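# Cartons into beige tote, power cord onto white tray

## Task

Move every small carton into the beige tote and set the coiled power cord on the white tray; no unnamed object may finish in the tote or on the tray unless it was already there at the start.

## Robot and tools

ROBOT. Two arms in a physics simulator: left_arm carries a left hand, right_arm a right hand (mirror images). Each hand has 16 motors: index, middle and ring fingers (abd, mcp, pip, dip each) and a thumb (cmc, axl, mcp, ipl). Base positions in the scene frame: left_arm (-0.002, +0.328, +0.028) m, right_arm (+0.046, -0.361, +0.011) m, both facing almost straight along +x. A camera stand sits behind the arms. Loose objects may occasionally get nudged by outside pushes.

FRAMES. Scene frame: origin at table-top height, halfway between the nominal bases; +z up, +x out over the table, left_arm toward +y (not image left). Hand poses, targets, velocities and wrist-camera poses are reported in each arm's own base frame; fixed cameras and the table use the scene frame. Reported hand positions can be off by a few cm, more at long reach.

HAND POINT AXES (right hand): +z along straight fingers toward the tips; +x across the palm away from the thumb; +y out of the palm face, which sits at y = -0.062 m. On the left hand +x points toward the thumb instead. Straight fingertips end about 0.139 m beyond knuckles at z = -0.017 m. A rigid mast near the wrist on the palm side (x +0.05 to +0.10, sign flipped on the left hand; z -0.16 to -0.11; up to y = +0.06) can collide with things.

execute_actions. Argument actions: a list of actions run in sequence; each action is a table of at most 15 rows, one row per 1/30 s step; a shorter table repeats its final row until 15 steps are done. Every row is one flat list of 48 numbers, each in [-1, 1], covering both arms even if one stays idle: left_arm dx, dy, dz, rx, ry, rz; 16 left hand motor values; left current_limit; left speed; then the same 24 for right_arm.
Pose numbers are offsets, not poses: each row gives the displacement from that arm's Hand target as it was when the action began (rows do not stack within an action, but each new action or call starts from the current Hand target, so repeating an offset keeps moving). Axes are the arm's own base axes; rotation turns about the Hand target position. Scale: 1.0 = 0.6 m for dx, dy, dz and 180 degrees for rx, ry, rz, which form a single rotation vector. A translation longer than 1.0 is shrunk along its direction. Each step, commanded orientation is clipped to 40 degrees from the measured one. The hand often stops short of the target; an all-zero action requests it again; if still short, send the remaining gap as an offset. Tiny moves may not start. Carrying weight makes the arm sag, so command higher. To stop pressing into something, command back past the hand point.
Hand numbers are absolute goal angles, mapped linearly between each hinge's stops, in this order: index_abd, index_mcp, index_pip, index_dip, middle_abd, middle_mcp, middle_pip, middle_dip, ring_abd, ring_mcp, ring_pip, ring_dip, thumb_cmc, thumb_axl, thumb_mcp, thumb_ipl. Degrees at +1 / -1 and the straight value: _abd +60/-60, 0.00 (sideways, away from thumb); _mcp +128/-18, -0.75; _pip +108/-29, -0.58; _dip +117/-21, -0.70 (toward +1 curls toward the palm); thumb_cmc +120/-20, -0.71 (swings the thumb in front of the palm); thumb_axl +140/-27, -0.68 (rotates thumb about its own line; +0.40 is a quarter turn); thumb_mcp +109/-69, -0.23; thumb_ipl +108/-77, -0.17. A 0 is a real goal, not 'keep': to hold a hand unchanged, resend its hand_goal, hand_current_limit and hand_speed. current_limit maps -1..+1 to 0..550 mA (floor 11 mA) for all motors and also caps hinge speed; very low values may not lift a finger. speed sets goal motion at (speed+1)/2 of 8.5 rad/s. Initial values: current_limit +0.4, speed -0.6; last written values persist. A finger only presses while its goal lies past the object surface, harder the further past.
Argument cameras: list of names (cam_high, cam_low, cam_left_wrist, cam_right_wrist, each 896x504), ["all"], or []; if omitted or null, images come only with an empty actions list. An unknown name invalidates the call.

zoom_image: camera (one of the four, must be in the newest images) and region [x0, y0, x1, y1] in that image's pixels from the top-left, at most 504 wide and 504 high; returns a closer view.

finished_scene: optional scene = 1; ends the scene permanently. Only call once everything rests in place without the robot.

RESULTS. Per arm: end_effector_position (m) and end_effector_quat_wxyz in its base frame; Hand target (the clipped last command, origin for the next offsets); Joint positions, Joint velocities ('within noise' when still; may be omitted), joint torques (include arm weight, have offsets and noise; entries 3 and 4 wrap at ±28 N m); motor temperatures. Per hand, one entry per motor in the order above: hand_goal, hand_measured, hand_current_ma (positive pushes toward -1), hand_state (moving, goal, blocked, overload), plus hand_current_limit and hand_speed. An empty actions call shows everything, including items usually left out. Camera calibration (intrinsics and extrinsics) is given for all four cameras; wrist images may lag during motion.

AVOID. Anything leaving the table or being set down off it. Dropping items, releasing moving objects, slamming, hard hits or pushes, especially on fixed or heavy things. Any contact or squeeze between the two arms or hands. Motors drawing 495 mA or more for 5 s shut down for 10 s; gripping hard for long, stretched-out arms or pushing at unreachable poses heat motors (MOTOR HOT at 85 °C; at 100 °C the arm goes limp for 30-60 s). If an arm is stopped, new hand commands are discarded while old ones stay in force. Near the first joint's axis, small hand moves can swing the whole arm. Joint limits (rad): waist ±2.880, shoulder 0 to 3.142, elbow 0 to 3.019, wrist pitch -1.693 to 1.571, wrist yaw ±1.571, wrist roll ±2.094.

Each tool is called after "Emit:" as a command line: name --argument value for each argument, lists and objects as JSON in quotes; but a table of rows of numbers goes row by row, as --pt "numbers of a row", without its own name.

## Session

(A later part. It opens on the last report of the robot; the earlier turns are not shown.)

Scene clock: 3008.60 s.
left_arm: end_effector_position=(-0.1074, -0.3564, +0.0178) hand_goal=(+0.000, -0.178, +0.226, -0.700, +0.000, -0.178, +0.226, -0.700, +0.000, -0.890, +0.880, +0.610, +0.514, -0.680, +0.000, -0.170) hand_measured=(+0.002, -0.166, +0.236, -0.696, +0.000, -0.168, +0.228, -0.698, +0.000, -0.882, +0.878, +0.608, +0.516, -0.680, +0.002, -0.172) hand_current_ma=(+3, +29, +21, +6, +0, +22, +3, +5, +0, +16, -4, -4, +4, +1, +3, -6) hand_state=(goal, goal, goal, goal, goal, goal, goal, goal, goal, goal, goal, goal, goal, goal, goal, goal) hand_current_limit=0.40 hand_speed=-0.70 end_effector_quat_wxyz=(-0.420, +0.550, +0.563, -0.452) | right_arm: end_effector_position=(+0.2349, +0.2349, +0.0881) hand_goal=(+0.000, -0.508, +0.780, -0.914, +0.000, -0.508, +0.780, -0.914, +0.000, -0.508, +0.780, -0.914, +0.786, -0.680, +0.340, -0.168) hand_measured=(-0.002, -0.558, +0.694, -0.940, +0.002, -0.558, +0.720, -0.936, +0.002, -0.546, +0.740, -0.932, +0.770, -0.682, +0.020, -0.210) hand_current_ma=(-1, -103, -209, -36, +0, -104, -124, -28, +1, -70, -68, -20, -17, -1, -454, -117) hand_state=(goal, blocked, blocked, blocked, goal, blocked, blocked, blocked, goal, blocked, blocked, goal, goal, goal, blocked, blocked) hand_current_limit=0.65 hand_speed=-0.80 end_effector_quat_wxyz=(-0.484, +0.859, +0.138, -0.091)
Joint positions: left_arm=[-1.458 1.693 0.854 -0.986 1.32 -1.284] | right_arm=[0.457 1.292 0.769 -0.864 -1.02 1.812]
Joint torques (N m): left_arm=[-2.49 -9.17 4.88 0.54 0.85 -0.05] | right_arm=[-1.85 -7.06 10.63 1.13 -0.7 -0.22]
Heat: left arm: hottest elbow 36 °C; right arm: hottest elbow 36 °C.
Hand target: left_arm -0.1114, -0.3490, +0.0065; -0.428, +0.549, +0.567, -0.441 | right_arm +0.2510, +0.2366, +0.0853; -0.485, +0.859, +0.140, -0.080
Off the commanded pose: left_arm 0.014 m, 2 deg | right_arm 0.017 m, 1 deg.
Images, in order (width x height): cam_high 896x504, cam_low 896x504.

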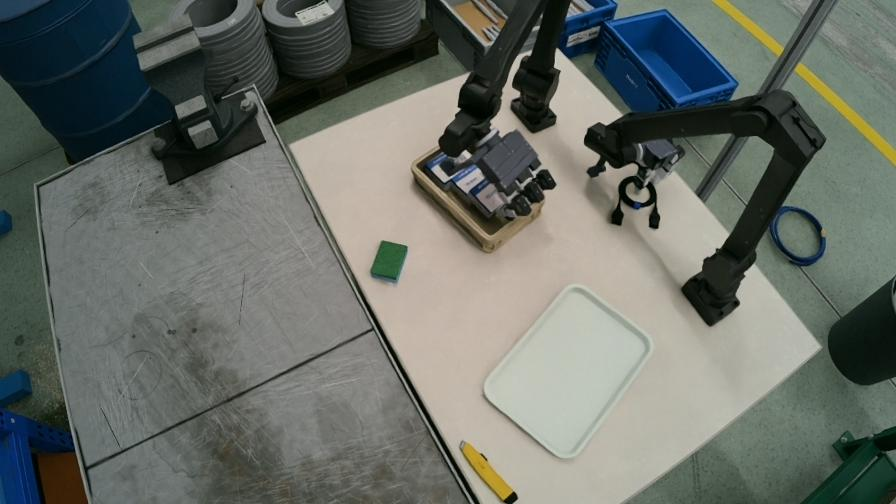

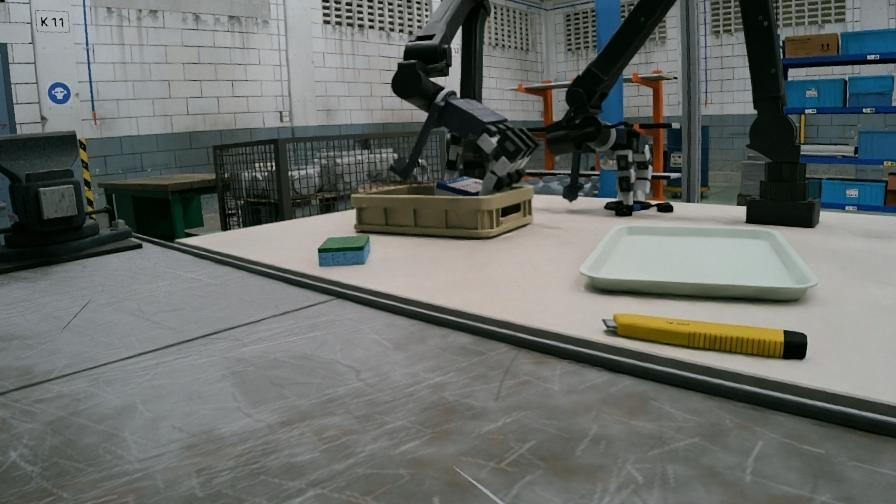

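Emit:
execute_actions --actions '[[[-0.013,0.0,0.003,0,0,0,0,-0.178,0.226,-0.7,0,-0.178,0.226,-0.7,0,-0.89,0.88,0.61,0.514,-0.68,0.0,-0.17,0.4,-0.6,0,0.012,0.008,0,0,0,0,-0.507,0.78,-0.913,0,-0.507,0.78,-0.913,0,-0.507,0.78,-0.913,0.786,-0.68,0.34,-0.168,0.65,-0.8]],[[0,0,0,0,0,0,0,-0.06,0.24,-0.7,0,-0.06,0.24,-0.7,0,-0.89,0.88,0.61,0.514,-0.68,0.11,-0.17,0.5,-0.75,0,0,-0.035,0,0,0,0,-0.507,0.78,-0.913,0,-0.507,0.78,-0.913,0,-0.507,0.78,-0.913,0.786,-0.68,0.34,-0.168,0.65,-0.8]]]' --cameras '["cam_high","cam_low"]'

Emit:
zoom_image --camera "cam_high" --region '[605, 145, 695, 235]'

Emit:
zoom_image --camera "cam_high" --region '[410, 140, 560, 260]'

Emit:
zoom_image --camera "cam_low" --region '[580, 150, 690, 225]'

Emit:
zoom_image --camera "cam_low" --region '[350, 100, 560, 250]'

Scene clock: 3086.67 s.
left_arm: end_effector_position=(-0.1195, -0.3569, +0.0169) hand_goal=(+0.000, -0.060, +0.240, -0.700, +0.000, -0.060, +0.240, -0.700, +0.000, -0.890, +0.880, +0.610, +0.514, -0.680, +0.110, -0.170) hand_measured=(+0.002, -0.086, +0.240, -0.700, +0.000, -0.088, +0.236, -0.702, +0.000, -0.882, +0.878, +0.608, +0.516, -0.680, +0.106, -0.172) hand_current_ma=(+2, -76, +0, +1, +0, -85, -6, -1, +0, +16, -4, -4, +5, +1, -11, -6) hand_state=(goal, blocked, goal, goal, goal, blocked, goal, goal, goal, goal, goal, goal, goal, goal, goal, goal) hand_current_limit=0.50 hand_speed=-0.75 end_effector_quat_wxyz=(-0.426, +0.548, +0.560, -0.453) | right_arm: end_effector_position=(+0.2465, +0.2422, +0.0815) hand_goal=(+0.000, -0.508, +0.780, -0.914, +0.000, -0.508, +0.780, -0.914, +0.000, -0.508, +0.780, -0.914, +0.786, -0.680, +0.340, -0.168) hand_measured=(-0.002, -0.558, +0.696, -0.940, +0.002, -0.558, +0.720, -0.936, +0.002, -0.546, +0.740, -0.932, +0.770, -0.682, +0.020, -0.214) hand_current_ma=(-1, -106, -206, -36, +0, -104, -124, -28, +1, -70, -68, -20, -17, -1, -454, -132) hand_state=(goal, blocked, blocked, blocked, goal, blocked, blocked, blocked, goal, blocked, blocked, goal, goal, goal, blocked, blocked) hand_current_limit=0.65 hand_speed=-0.80 end_effector_quat_wxyz=(-0.490, +0.858, +0.133, -0.080)
Joint positions: left_arm=[-1.487 1.689 0.842 -0.909 1.338 -1.361] | right_arm=[0.457 1.319 0.769 -0.786 -1.023 1.852]
Joint torques (N m): left_arm=[-2.14 -10.46 4.46 0.68 0.39 -0.18] | right_arm=[-0.73 -7.53 8.57 1.24 -0.4 -0.34]
Heat: left arm: hottest elbow 35 °C; right arm: hottest elbow 37 °C.
Hand target: left_arm -0.1193, -0.3489, +0.0084; -0.428, +0.549, +0.567, -0.441 | right_arm +0.2511, +0.2438, +0.0692; -0.485, +0.859, +0.140, -0.080
Off the commanded pose: left_arm 0.012 m, 2 deg | right_arm 0.013 m, 1 deg.
Images, in order (width x height): cam_high 896x504, cam_low 896x504.

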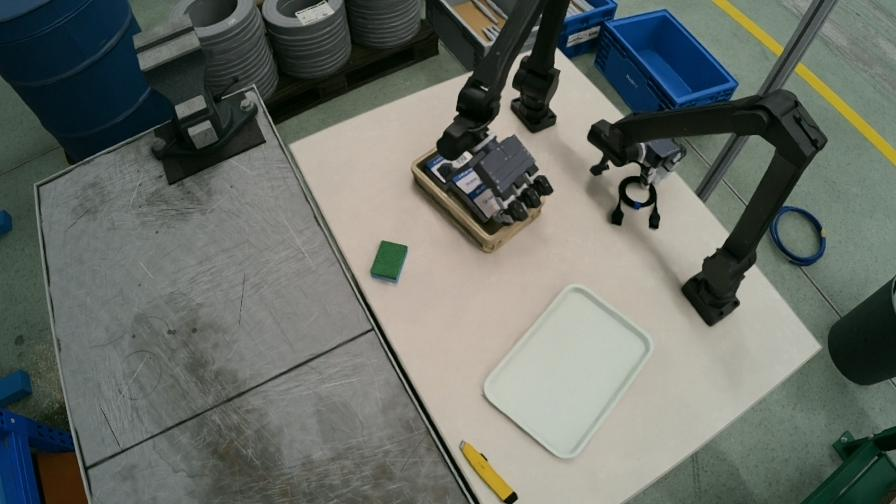

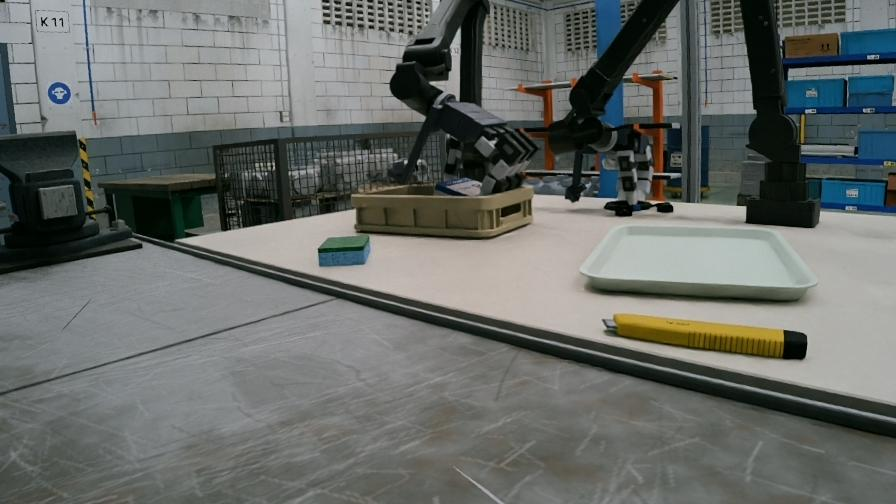

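Scaled by 5.600 from the camera's 896x504 image, which has a finer 1280x720 frame.

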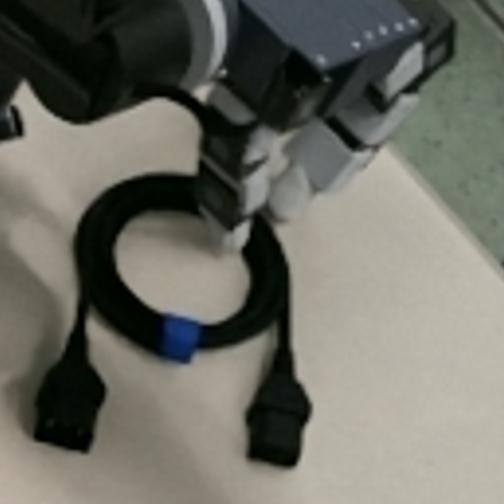

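Scaled by 3.360 from the camera's 896x504 image, which has a finer 1280x720 frame.

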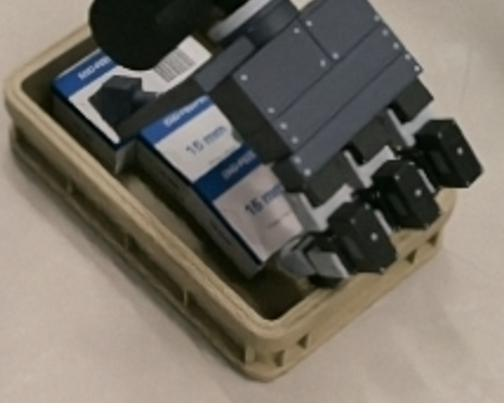

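Scaled by 4.582 from the camera's 896x504 image, which has a finer 1280x720 frame.

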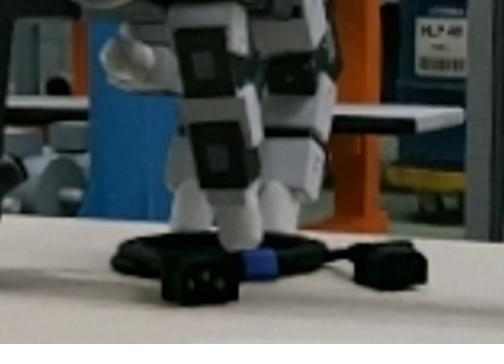

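Scaled by 2.400 from the camera's 896x504 image, which has a finer 1280x720 frame.

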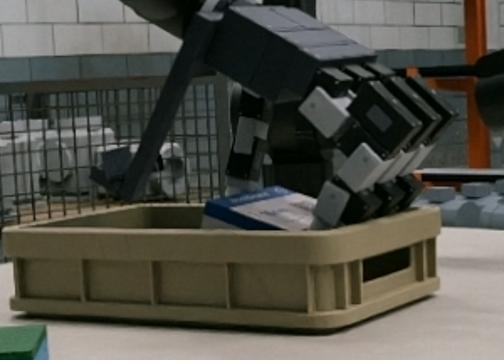

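Emit:
execute_actions --actions '[[[0,0.0,0.0,0,0,0,0,0.0,0.25,-0.7,0,0.0,0.25,-0.7,0,-0.89,0.88,0.61,0.514,-0.68,0.27,-0.17,0.6,-0.75,0,0,0.04,0,0,0,0,-0.507,0.78,-0.913,0,-0.507,0.78,-0.913,0,-0.507,0.78,-0.913,0.786,-0.68,0.34,-0.168,0.65,-0.8]],[[0,0,0,0,0,0,0,0.0,0.25,-0.7,0,0.0,0.25,-0.7,0,-0.89,0.88,0.61,0.514,-0.68,0.27,-0.17,0.6,-0.75,-0.004,0.018,0,0,0,0,0,-0.507,0.78,-0.913,0,-0.507,0.78,-0.913,0,-0.507,0.78,-0.913,0.786,-0.68,0.34,-0.168,0.65,-0.8]]]' --cameras '["cam_high","cam_low"]'

Emit:
zoom_image --camera "cam_high" --region '[605, 145, 695, 235]'

Emit:
zoom_image --camera "cam_high" --region '[410, 140, 560, 260]'

Emit:
zoom_image --camera "cam_low" --region '[350, 100, 560, 250]'

Scene clock: 3130.37 s.
left_arm: end_effector_position=(-0.1194, -0.3566, +0.0168) hand_goal=(+0.000, +0.000, +0.250, -0.700, +0.000, +0.000, +0.250, -0.700, +0.000, -0.890, +0.880, +0.610, +0.514, -0.680, +0.270, -0.170) hand_measured=(+0.006, -0.080, +0.238, -0.706, +0.000, +0.000, +0.246, -0.702, +0.000, -0.882, +0.878, +0.608, +0.516, -0.680, +0.198, -0.188) hand_current_ma=(+9, -313, -28, -11, +0, +0, -9, -2, +0, +16, -4, -4, +4, +1, -354, -64) hand_state=(goal, blocked, goal, goal, goal, goal, goal, goal, goal, goal, goal, goal, goal, goal, blocked, goal) hand_current_limit=0.60 hand_speed=-0.75 end_effector_quat_wxyz=(-0.427, +0.547, +0.561, -0.452) | right_arm: end_effector_position=(+0.2409, +0.2433, +0.0820) hand_goal=(+0.000, -0.508, +0.780, -0.914, +0.000, -0.508, +0.780, -0.914, +0.000, -0.508, +0.780, -0.914, +0.786, -0.680, +0.340, -0.168) hand_measured=(-0.002, -0.558, +0.702, -0.940, +0.002, -0.560, +0.732, -0.936, +0.002, -0.554, +0.766, -0.932, +0.768, -0.682, +0.016, -0.218) hand_current_ma=(-1, -106, -184, -36, +0, -107, -87, -28, +1, -88, -14, -20, -22, -1, -454, -147) hand_state=(goal, blocked, blocked, blocked, goal, blocked, blocked, blocked, goal, blocked, goal, goal, goal, goal, blocked, blocked) hand_current_limit=0.65 hand_speed=-0.80 end_effector_quat_wxyz=(-0.484, +0.861, +0.129, -0.090)
Joint positions: left_arm=[-1.487 1.689 0.842 -0.908 1.337 -1.365] | right_arm=[0.471 1.319 0.772 -0.8 -1.014 1.87]
Joint torques (N m): left_arm=[-1.73 -9.93 4.7 0.69 0.41 -0.12] | right_arm=[0.97 -10.34 11.19 0.98 -0.53 0.07]
Heat: left arm: hottest elbow 35 °C; right arm: hottest elbow 36 °C.
Hand target: left_arm -0.1193, -0.3490, +0.0083; -0.428, +0.549, +0.567, -0.441 | right_arm +0.2488, +0.2545, +0.0931; -0.485, +0.860, +0.140, -0.080
Off the commanded pose: left_arm 0.011 m, 1 deg | right_arm 0.018 m, 2 deg.
Images, in order (width x height): cam_high 896x504, cam_low 896x504.

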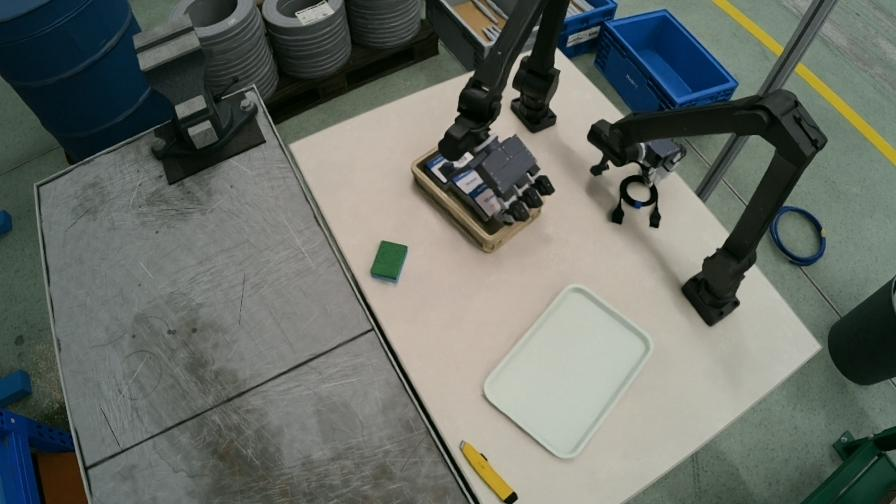

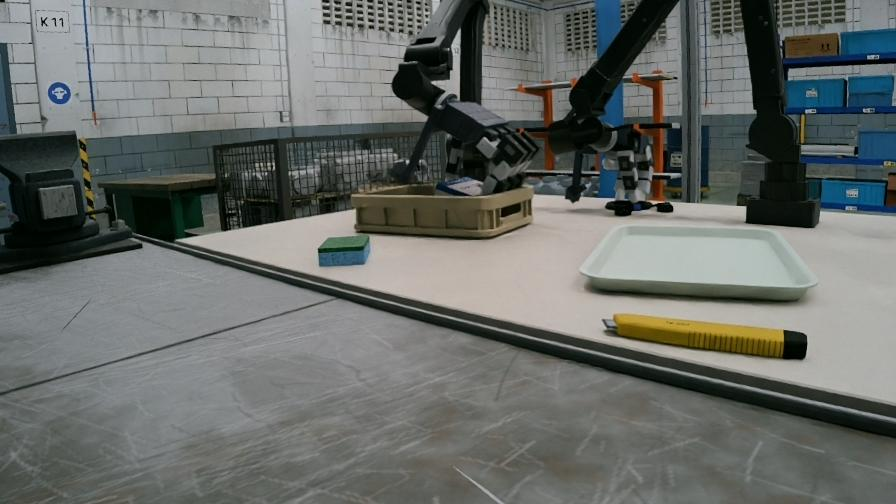

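Scaled by 5.600 from the camera's 896x504 image, which has a finer 1280x720 frame.

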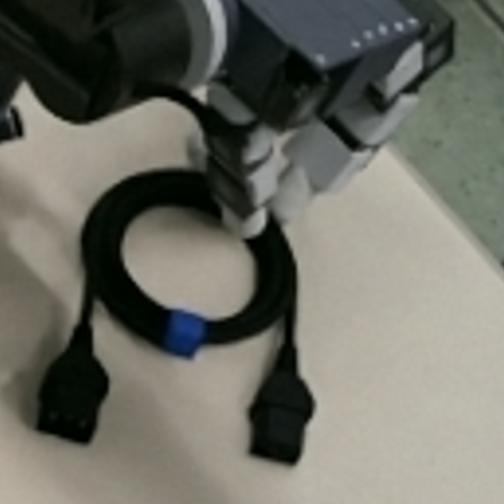

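Scaled by 3.360 from the camera's 896x504 image, which has a finer 1280x720 frame.

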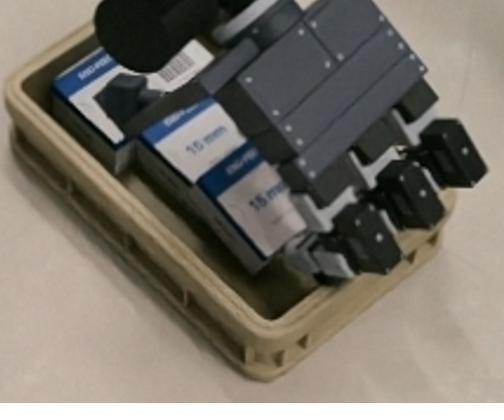

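Scaled by 2.400 from the camera's 896x504 image, which has a finer 1280x720 frame.

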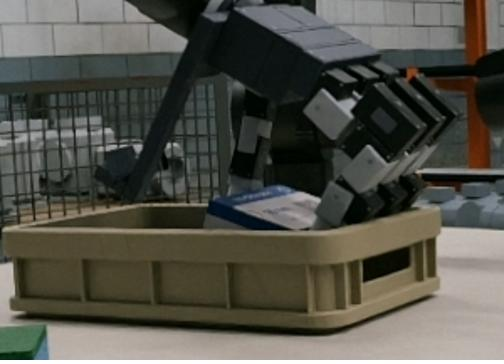

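Emit:
execute_actions --actions '[[[0,0.0,0.055,0.001,-0.0277,0,0,-0.205,0.635,-1,0,-0.205,0.635,-1,0,-0.89,0.88,0.61,0.514,-0.68,-0.056,-0.17,0.4,-0.6,0,-0.0175,0.025,0,0,0,0,-0.507,0.78,-0.913,0,-0.507,0.78,-0.913,0,-0.507,0.7,-0.913,0.786,-0.68,0.34,-0.168,0.65,-0.8]],[[-0.029,0.003,0,0,0,0,0,-0.205,0.635,-1,0,-0.205,0.635,-1,0,-0.89,0.88,0.61,0.514,-0.68,-0.056,-0.17,0.4,-0.6,0,0,0,0,0,0,0,-0.507,0.78,-0.913,0,-0.507,0.78,-0.913,0,-0.9,-0.3,-0.7,0.786,-0.68,0.34,-0.168,0.65,-0.7]],[[0,0,-0.02,0,0,0,0,-0.205,0.635,-1,0,-0.205,0.635,-1,0,-0.89,0.88,0.61,0.514,-0.68,-0.056,-0.17,0.4,-0.6,0,0,0,0,0,0,0,-0.507,0.78,-0.913,0,-0.507,0.78,-0.913,0,-0.9,-0.3,-0.7,0.786,-0.68,0.34,-0.168,0.65,-0.7]]]' --cameras '["cam_high","cam_low"]'

Emit:
zoom_image --camera "cam_high" --region '[605, 145, 695, 235]'

Emit:
zoom_image --camera "cam_high" --region '[410, 140, 560, 260]'

Emit:
zoom_image --camera "cam_low" --region '[350, 100, 560, 250]'

Emit:
zoom_image --camera "cam_low" --region '[580, 150, 690, 225]'

Scene clock: 3294.60 s.
left_arm: end_effector_position=(-0.1331, -0.3517, +0.0348) hand_goal=(+0.000, -0.206, +0.634, -1.000, +0.000, -0.206, +0.634, -1.000, +0.000, -0.890, +0.880, +0.610, +0.514, -0.680, -0.056, -0.170) hand_measured=(+0.002, -0.196, +0.628, -0.998, +0.000, -0.198, +0.628, -0.998, +0.000, -0.882, +0.878, +0.608, +0.518, -0.680, -0.054, -0.172) hand_current_ma=(+4, +23, -13, +4, +0, +17, -11, +5, +0, +16, -4, -4, +5, +1, +5, -5) hand_state=(goal, goal, goal, goal, goal, goal, goal, goal, goal, goal, goal, goal, goal, goal, goal, goal) hand_current_limit=0.40 hand_speed=-0.60 end_effector_quat_wxyz=(-0.398, +0.569, +0.583, -0.423) | right_arm: end_effector_position=(+0.2308, +0.2355, +0.0884) hand_goal=(+0.000, -0.508, +0.780, -0.914, +0.000, -0.508, +0.780, -0.914, +0.000, -0.900, -0.300, -0.700, +0.786, -0.680, +0.340, -0.168) hand_measured=(-0.004, -0.556, +0.720, -0.940, +0.002, -0.572, +0.732, -0.936, +0.000, -0.678, +0.124, -0.678, +0.812, -0.674, +0.016, -0.218) hand_current_ma=(-1, -96, -123, -36, +0, -148, -87, -28, +0, +454, +454, +29, +37, +6, -454, -147) hand_state=(goal, blocked, blocked, blocked, goal, blocked, blocked, blocked, goal, blocked, blocked, blocked, blocked, goal, blocked, blocked) hand_current_limit=0.65 hand_speed=-0.70 end_effector_quat_wxyz=(-0.476, +0.865, +0.125, -0.104)
Joint positions: left_arm=[-1.559 1.558 0.794 -0.719 1.238 -1.645] | right_arm=[0.468 1.298 0.777 -0.874 -1.007 1.849]
Joint torques (N m): left_arm=[-2.32 -9.29 6.22 1.03 0.97 -0.19] | right_arm=[-0.5 -10.87 12.81 0.21 -1.04 -0.15]
Heat: left arm: hottest elbow 35 °C; right arm: hottest elbow 36 °C.
Hand target: left_arm -0.1367, -0.3473, +0.0294; -0.403, +0.567, +0.585, -0.416 | right_arm +0.2486, +0.2441, +0.1082; -0.485, +0.859, +0.140, -0.080
Off the commanded pose: left_arm 0.008 m, 1 deg | right_arm 0.028 m, 3 deg.
Images, in order (width x height): cam_high 896x504, cam_low 896x504.

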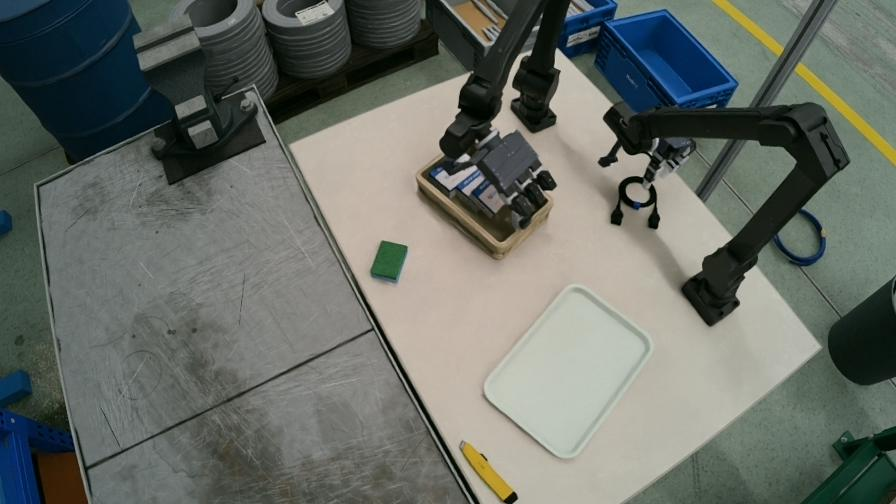

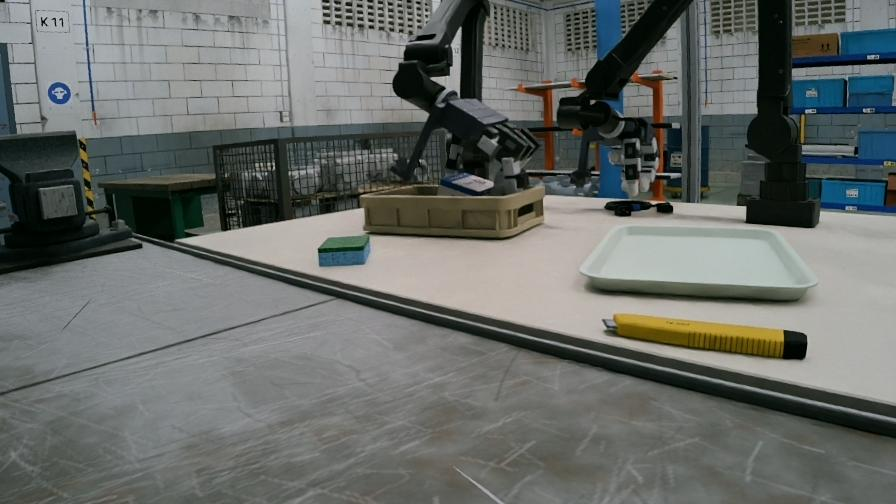

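Scaled by 5.600 from the camera's 896x504 image, which has a finer 1280x720 frame.

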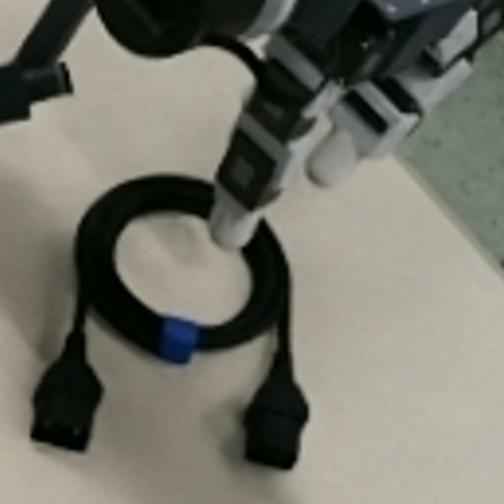

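Scaled by 3.360 from the camera's 896x504 image, which has a finer 1280x720 frame.

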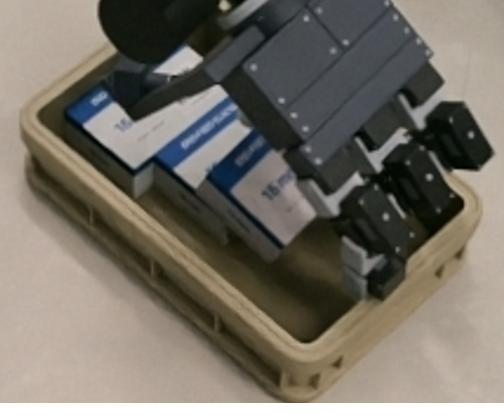

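Scaled by 2.400 from the camera's 896x504 image, which has a finer 1280x720 frame.

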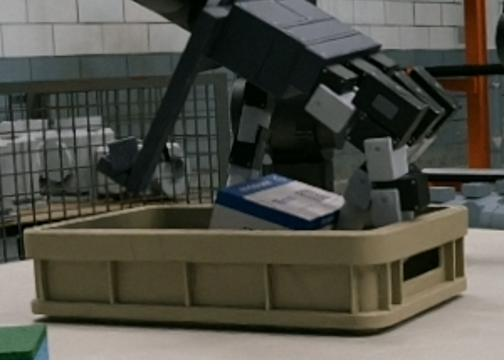

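Scaled by 4.582 from the camera's 896x504 image, which has a finer 1280x720 frame.

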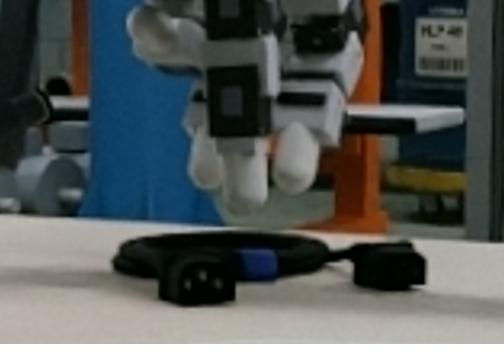

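Emit:
execute_actions --actions '[[[0,0.0,-0.04,0,0,0,0,-0.205,0.635,-1,0,-0.205,0.635,-1,0,-0.89,0.88,0.61,0.514,-0.68,-0.056,-0.17,0.4,-0.6,0,0,0.053,0,0,0,0,-0.507,0.82,-0.913,0,-0.507,0.82,-0.913,0,-0.507,0.6,-0.913,0.786,-0.68,0.34,-0.168,0.65,-0.6]],[[0,0,0,0,0,0,0,0.2,0.26,-1,0,0.2,0.26,-1,0,-0.89,0.88,0.61,0.514,-0.68,-0.05,-0.17,0.4,-0.6,0,0,0.01,0,0,0,0,-0.507,0.82,-0.913,0,-0.507,0.82,-0.913,0,-0.89,0.88,0.61,0.786,-0.68,0.34,-0.168,0.65,-0.6]]]' --cameras '["cam_high","cam_low"]'

Emit:
zoom_image --camera "cam_high" --region '[605, 145, 695, 235]'

Emit:
zoom_image --camera "cam_high" --region '[410, 140, 560, 260]'

Emit:
zoom_image --camera "cam_low" --region '[350, 100, 560, 250]'

Emit:
zoom_image --camera "cam_low" --region '[580, 150, 690, 225]'

Scene clock: 3337.70 s.
left_arm: end_effector_position=(-0.1402, -0.3491, +0.0136) hand_goal=(+0.000, +0.200, +0.260, -1.000, +0.000, +0.200, +0.260, -1.000, +0.000, -0.890, +0.880, +0.610, +0.514, -0.680, -0.050, -0.170) hand_measured=(+0.002, +0.196, +0.260, -0.998, +0.002, +0.132, +0.258, -1.000, +0.000, -0.882, +0.878, +0.608, +0.516, -0.680, -0.052, -0.172) hand_current_ma=(+4, -9, +1, +2, +2, -255, -4, +0, +0, +17, -4, -4, +3, +1, -4, -5) hand_state=(goal, goal, goal, goal, goal, blocked, goal, goal, goal, goal, goal, goal, goal, goal, goal, goal) hand_current_limit=0.40 hand_speed=-0.60 end_effector_quat_wxyz=(-0.408, +0.567, +0.575, -0.427) | right_arm: end_effector_position=(+0.2264, +0.2330, +0.1133) hand_goal=(+0.000, -0.508, +0.820, -0.914, +0.000, -0.508, +0.820, -0.914, +0.000, -0.890, +0.880, +0.610, +0.786, -0.680, +0.340, -0.168) hand_measured=(-0.004, -0.556, +0.736, -0.940, +0.002, -0.572, +0.742, -0.936, +0.004, -0.874, +0.874, +0.606, +0.814, -0.674, +0.016, -0.218) hand_current_ma=(-2, -96, -204, -36, +0, -148, -182, -28, +1, +20, -4, -1, +39, +6, -454, -147) hand_state=(goal, blocked, blocked, blocked, goal, blocked, blocked, blocked, goal, goal, goal, goal, blocked, goal, blocked, blocked) hand_current_limit=0.65 hand_speed=-0.60 end_effector_quat_wxyz=(-0.470, +0.867, +0.118, -0.117)
Joint positions: left_arm=[-1.57 1.612 0.77 -0.64 1.262 -1.648] | right_arm=[0.468 1.269 0.825 -0.984 -1.006 1.847]
Joint torques (N m): left_arm=[-2.02 -9.05 6.05 0.84 -0.02 -0.22] | right_arm=[-0.67 -12.98 14.64 -0.17 -1.13 -0.14]
Motor temperatures (°C): left_arm=[24 29 34 23 25 25] | right_arm=[25 28 38 23 29 26]
Heat: left arm: hottest elbow 34 °C; right arm: hottest elbow 38 °C.
Hand target: left_arm -0.1367, -0.3472, +0.0054; -0.403, +0.567, +0.586, -0.416 | right_arm +0.2486, +0.2441, +0.1460; -0.485, +0.859, +0.140, -0.080
Off the commanded pose: left_arm 0.009 m, 2 deg | right_arm 0.041 m, 5 deg.
Images, in order (width x height): cam_high 896x504, cam_low 896x504.

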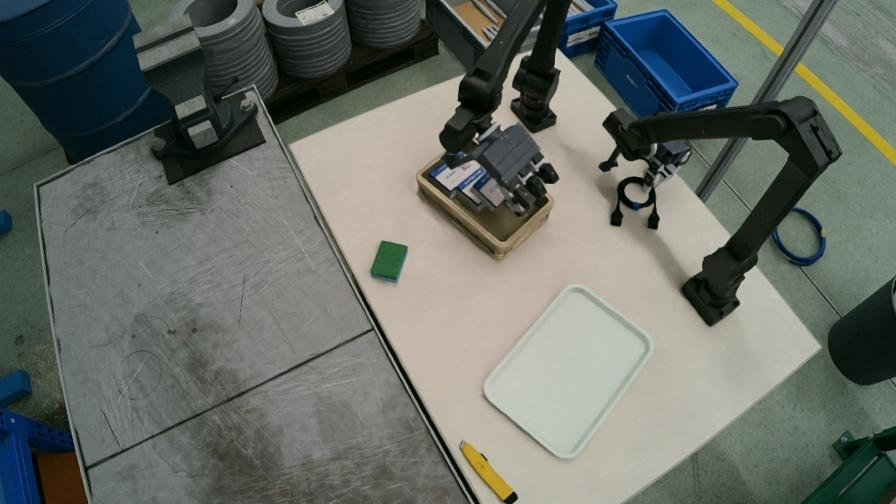

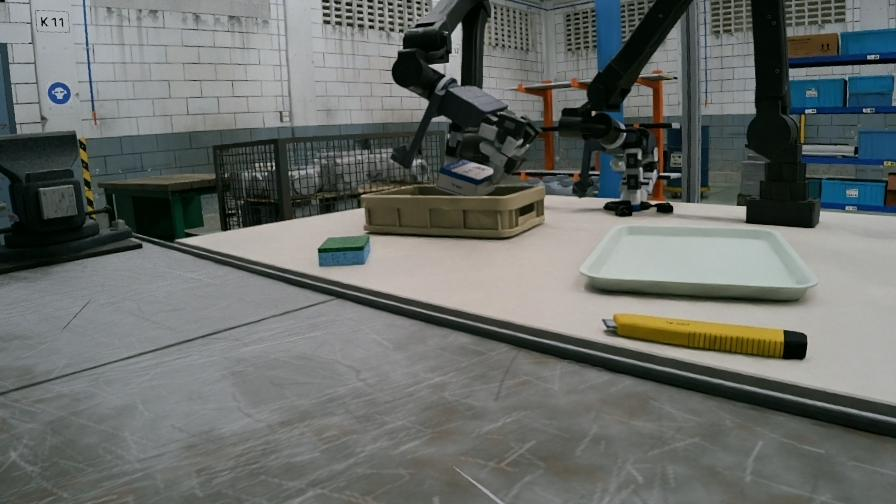

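Scaled by 5.600 from the camera's 896x504 image, which has a finer 1280x720 frame.

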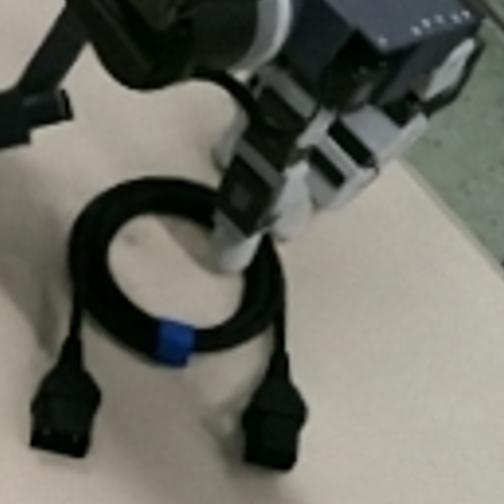

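Scaled by 3.360 from the camera's 896x504 image, which has a finer 1280x720 frame.

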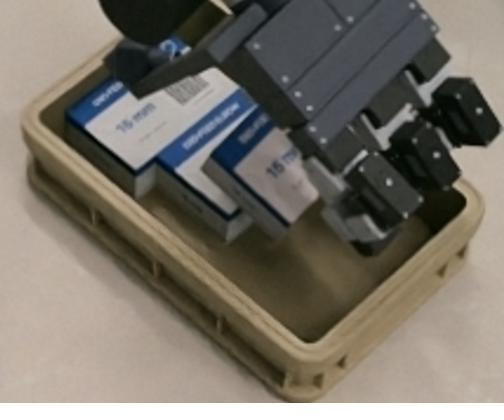

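Scaled by 2.400 from the camera's 896x504 image, which has a finer 1280x720 frame.

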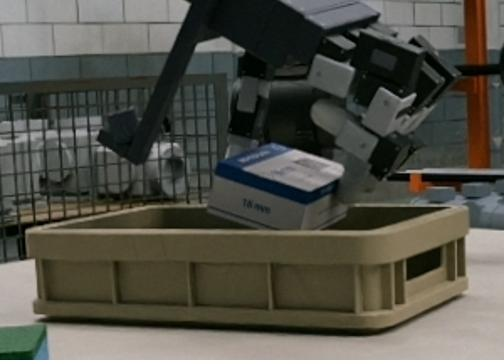

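Scaled by 4.582 from the camera's 896x504 image, which has a finer 1280x720 frame.

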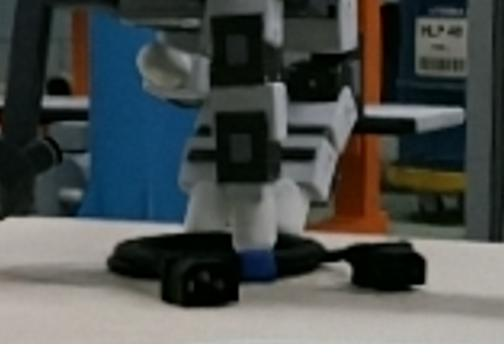

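Emit:
execute_actions --actions '[[[0,0.0,0.0,0,0,0,0,0.397,0.08,-1,0,0.397,0.08,-1,0,-0.89,0.88,0.61,0.514,-0.68,0.0,-0.17,0.55,-0.7,-0.005,0.0265,0,0.026,0.009,0,0,-0.507,0.82,-0.913,0,-0.507,0.82,-0.913,0,-0.89,0.88,0.61,0.786,-0.68,0.34,-0.168,0.65,-0.8]],[[0,0,0.04,0,0,0,0,0.397,0.08,-1,0,0.397,0.08,-1,0,-0.89,0.88,0.61,0.514,-0.68,0.0,-0.17,0.55,-0.7,0,0,-0.045,0,0,0,0,-0.507,0.82,-0.913,0,-0.507,0.82,-0.913,0,-0.89,0.88,0.61,0.786,-0.68,0.34,-0.168,0.65,-0.8]]]' --cameras '["cam_high","cam_low"]'

Emit:
zoom_image --camera "cam_high" --region '[605, 145, 695, 235]'

Emit:
zoom_image --camera "cam_high" --region '[410, 140, 560, 260]'

Emit:
zoom_image --camera "cam_low" --region '[350, 100, 560, 250]'

Emit:
zoom_image --camera "cam_low" --region '[580, 150, 690, 225]'

Scene clock: 3360.60 s.
left_arm: end_effector_position=(-0.1382, -0.3419, +0.0221) hand_goal=(+0.000, +0.396, +0.080, -1.000, +0.000, +0.396, +0.080, -1.000, +0.000, -0.890, +0.880, +0.610, +0.514, -0.680, +0.000, -0.170) hand_measured=(+0.002, +0.366, +0.068, -1.000, +0.000, +0.390, +0.080, -1.000, +0.000, -0.882, +0.878, +0.608, +0.522, -0.680, -0.016, -0.180) hand_current_ma=(+3, -94, -26, +0, +1, -13, +0, +0, +0, +17, -4, -4, +16, +1, -54, -31) hand_state=(goal, blocked, goal, goal, goal, goal, goal, goal, goal, goal, goal, goal, goal, goal, goal, goal) hand_current_limit=0.55 hand_speed=-0.70 end_effector_quat_wxyz=(-0.407, +0.566, +0.585, -0.414) | right_arm: end_effector_position=(+0.2426, +0.2561, +0.1186) hand_goal=(+0.000, -0.508, +0.820, -0.914, +0.000, -0.508, +0.820, -0.914, +0.000, -0.890, +0.880, +0.610, +0.786, -0.680, +0.340, -0.168) hand_measured=(-0.004, -0.556, +0.736, -0.940, +0.002, -0.572, +0.742, -0.936, +0.004, -0.874, +0.874, +0.606, +0.814, -0.674, +0.016, -0.218) hand_current_ma=(-2, -96, -203, -36, +0, -148, -182, -28, +1, +19, -4, -1, +39, +6, -454, -147) hand_state=(goal, blocked, blocked, blocked, goal, blocked, blocked, blocked, goal, goal, goal, goal, blocked, goal, blocked, blocked) hand_current_limit=0.65 hand_speed=-0.80 end_effector_quat_wxyz=(-0.518, +0.840, +0.134, -0.088)
Joint positions: left_arm=[-1.573 1.578 0.77 -0.687 1.238 -1.661] | right_arm=[0.468 1.275 0.816 -0.837 -1.087 1.889]
Joint torques (N m): left_arm=[-1.2 -10.93 7.99 0.03 0.92 -0.1] | right_arm=[-0.03 -9.88 9.46 1.24 -1.13 -0.01]
Heat: left arm: hottest elbow 35 °C; right arm: hottest elbow 41 °C.
Hand target: left_arm -0.1367, -0.3472, +0.0294; -0.403, +0.567, +0.585, -0.416 | right_arm +0.2456, +0.2600, +0.1189; -0.522, +0.838, +0.136, -0.086
Off the commanded pose: left_arm 0.009 m, 1 deg | right_arm 0.005 m, 1 deg.
Images, in order (width x height): cam_high 896x504, cam_low 896x504.

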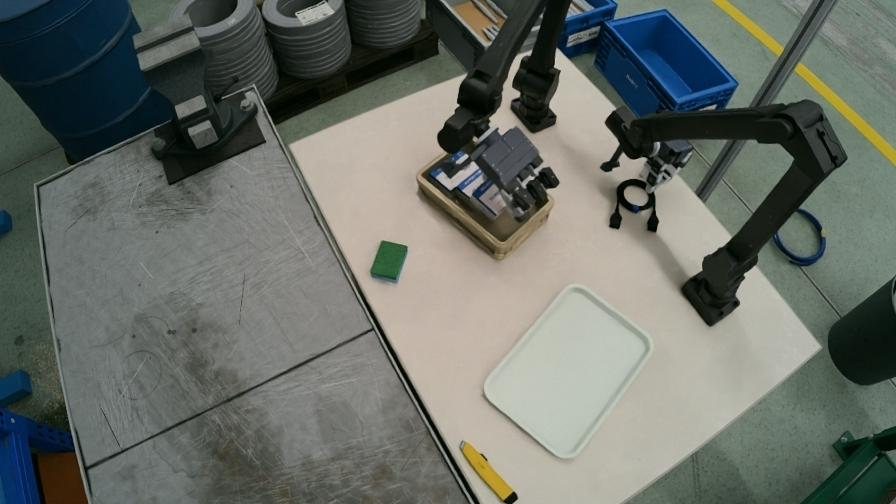

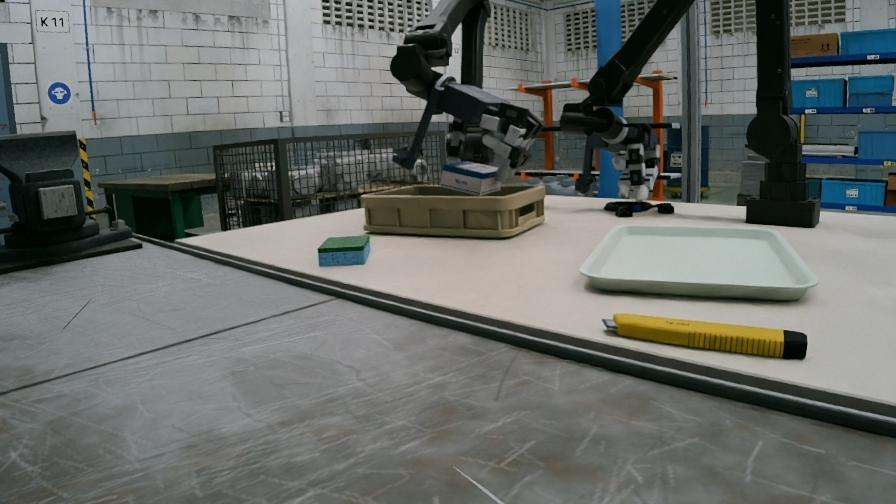

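Scaled by 5.600 from the camera's 896x504 image, which has a finer 1280x720 frame.

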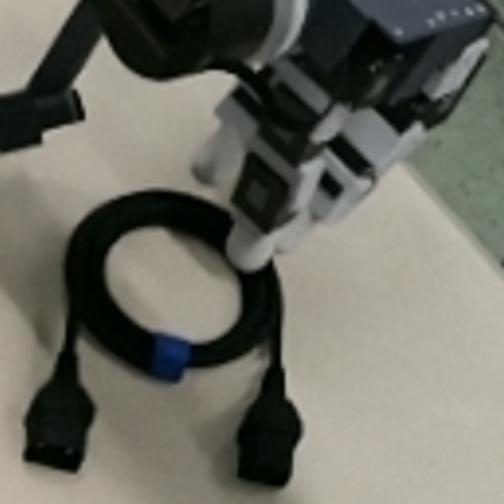

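Scaled by 3.360 from the camera's 896x504 image, which has a finer 1280x720 frame.

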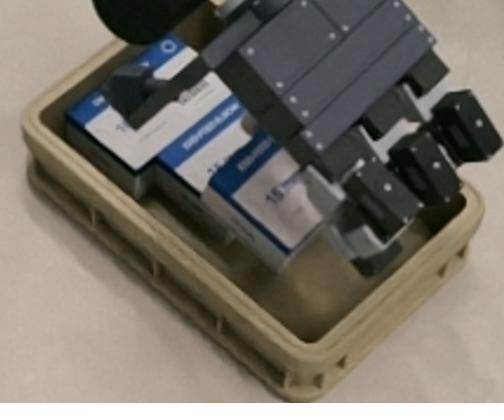

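Scaled by 2.400 from the camera's 896x504 image, which has a finer 1280x720 frame.

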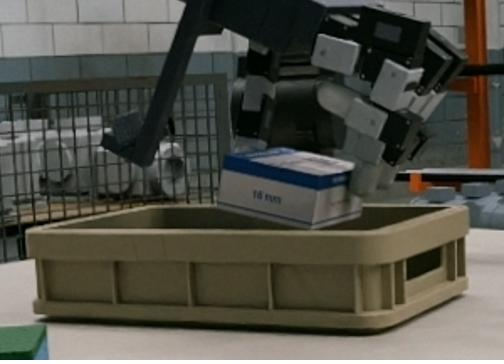

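Scaled by 4.582 from the camera's 896x504 image, which has a finer 1280x720 frame.

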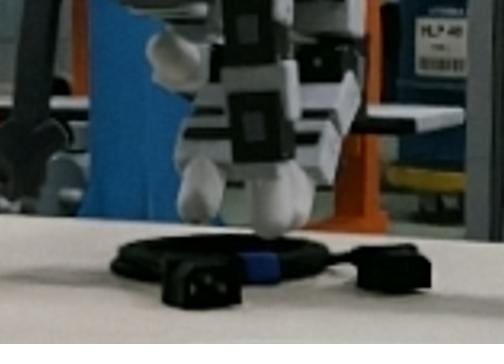

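Emit:
execute_actions --actions '[[[0,0.0,0.045,0,0,0,0,0.2,0.5,-0.8,0,0.2,0.5,-0.8,0,-0.89,0.88,0.61,0.514,-0.68,-0.056,-0.17,0.5,-0.5,0,0,-0.05,0,0,0,0,-0.507,0.82,-0.913,0,-0.507,0.82,-0.913,0,-0.89,0.88,0.61,0.786,-0.68,0.34,-0.168,0.65,-0.8]],[[0.068,-0.028,0,0,0,0,0,-0.89,0.88,0.61,0,-0.89,0.88,0.61,0,-0.89,0.88,0.61,0.514,-0.68,-0.056,-0.17,0.5,-0.4,0,0,-0.02,0,0,0,0,-0.507,0.82,-0.913,0,-0.507,0.82,-0.913,0,-0.89,0.88,0.61,0.786,-0.68,0.34,-0.168,0.65,-0.8]]]' --cameras '["cam_high","cam_low"]'

Emit:
zoom_image --camera "cam_high" --region '[600, 145, 700, 245]'

Emit:
zoom_image --camera "cam_high" --region '[410, 140, 560, 260]'

Emit:
zoom_image --camera "cam_low" --region '[350, 100, 560, 250]'

Scene clock: 3582.63 s.
left_arm: end_effector_position=(-0.0995, -0.3467, +0.0508) hand_goal=(+0.000, -0.890, +0.880, +0.610, +0.000, -0.890, +0.880, +0.610, +0.000, -0.890, +0.880, +0.610, +0.514, -0.680, -0.056, -0.170) hand_measured=(+0.002, -0.872, +0.876, +0.606, +0.000, -0.876, +0.876, +0.606, +0.000, -0.882, +0.878, +0.608, +0.518, -0.680, -0.058, -0.172) hand_current_ma=(+3, +52, -9, -6, +1, +40, -8, -7, +0, +17, -4, -4, +8, +1, -3, -5) hand_state=(goal, goal, goal, goal, goal, goal, goal, goal, goal, goal, goal, goal, goal, goal, goal, goal) hand_current_limit=0.50 hand_speed=-0.40 end_effector_quat_wxyz=(-0.409, +0.559, +0.594, -0.409) | right_arm: end_effector_position=(+0.2447, +0.2587, +0.0863) hand_goal=(+0.000, -0.508, +0.820, -0.914, +0.000, -0.508, +0.820, -0.914, +0.000, -0.890, +0.880, +0.610, +0.786, -0.680, +0.340, -0.168) hand_measured=(-0.004, -0.560, +0.748, -0.940, +0.002, -0.572, +0.742, -0.936, +0.004, -0.874, +0.874, +0.606, +0.816, -0.672, +0.016, -0.218) hand_current_ma=(-2, -107, -164, -36, +0, -148, -182, -29, +1, +19, -3, -1, +43, +7, -454, -147) hand_state=(goal, blocked, blocked, blocked, goal, blocked, blocked, blocked, goal, goal, goal, goal, blocked, goal, blocked, blocked) hand_current_limit=0.65 hand_speed=-0.80 end_effector_quat_wxyz=(-0.523, +0.838, +0.134, -0.084)
Joint positions: left_arm=[-1.469 1.583 0.875 -1.065 1.227 -1.386] | right_arm=[0.468 1.326 0.76 -0.707 -1.094 1.905]
Joint torques (N m): left_arm=[-1.03 -8.47 10.77 -0.5 1.09 0.14] | right_arm=[-0.85 -8 7.97 1.36 -0.85 -0.14]
Heat: left arm: hottest elbow 37 °C; right arm: hottest elbow 35 °C.
Hand target: left_arm -0.0959, -0.3640, +0.0564; -0.403, +0.567, +0.585, -0.416 | right_arm +0.2457, +0.2600, +0.0770; -0.522, +0.838, +0.136, -0.086
Off the commanded pose: left_arm 0.019 m, 2 deg | right_arm 0.009 m, 0 deg.
Images, in order (width x height): cam_high 896x504, cam_low 896x504.

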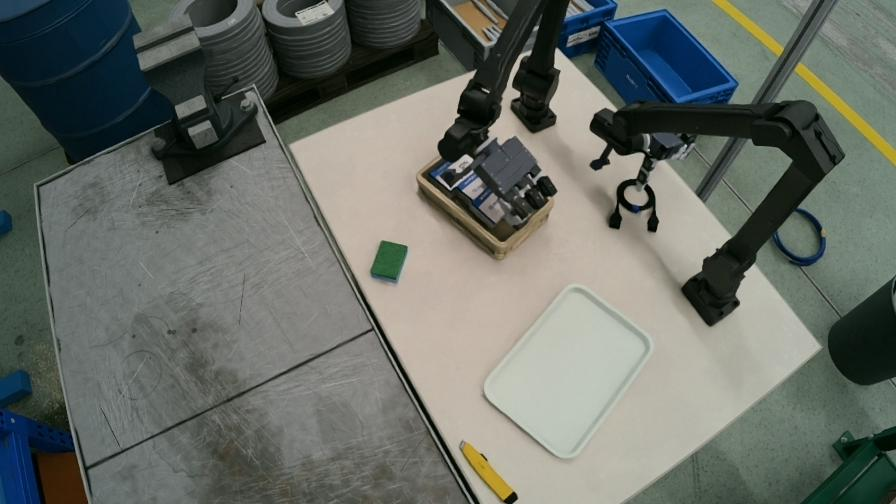

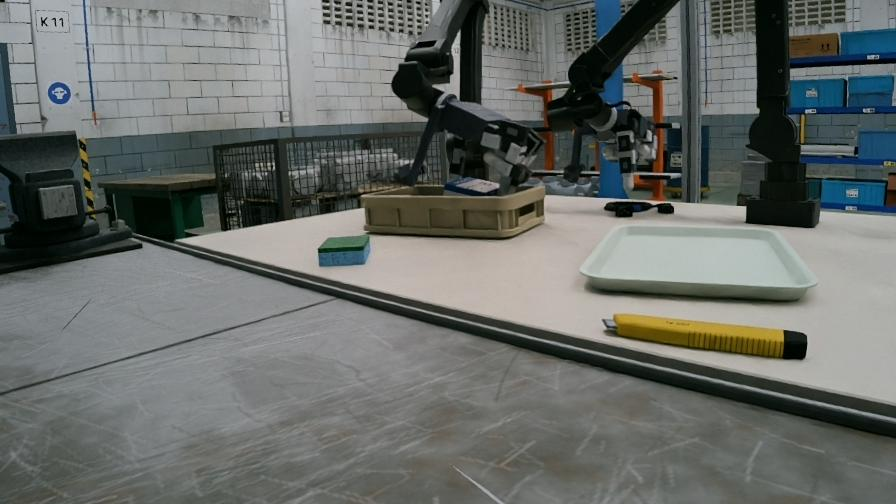

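Scaled by 5.040 from the camera's 896x504 image, which has a finer 1280x720 frame.

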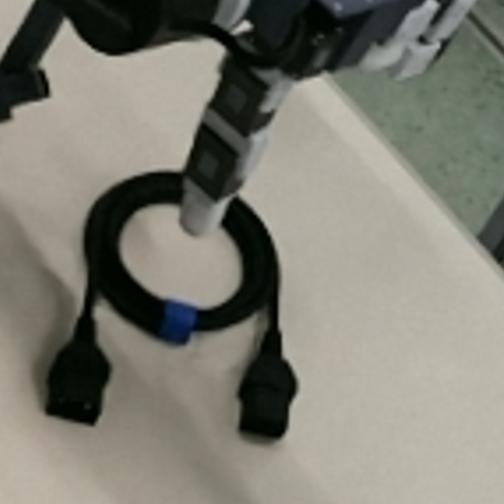

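Scaled by 3.360 from the camera's 896x504 image, which has a finer 1280x720 frame.

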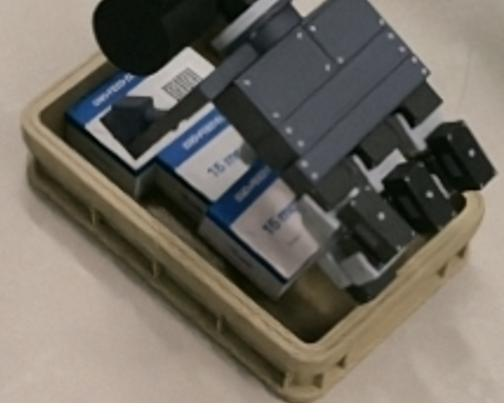

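Scaled by 2.400 from the camera's 896x504 image, which has a finer 1280x720 frame.

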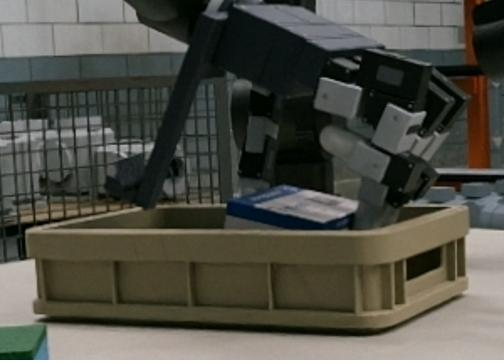

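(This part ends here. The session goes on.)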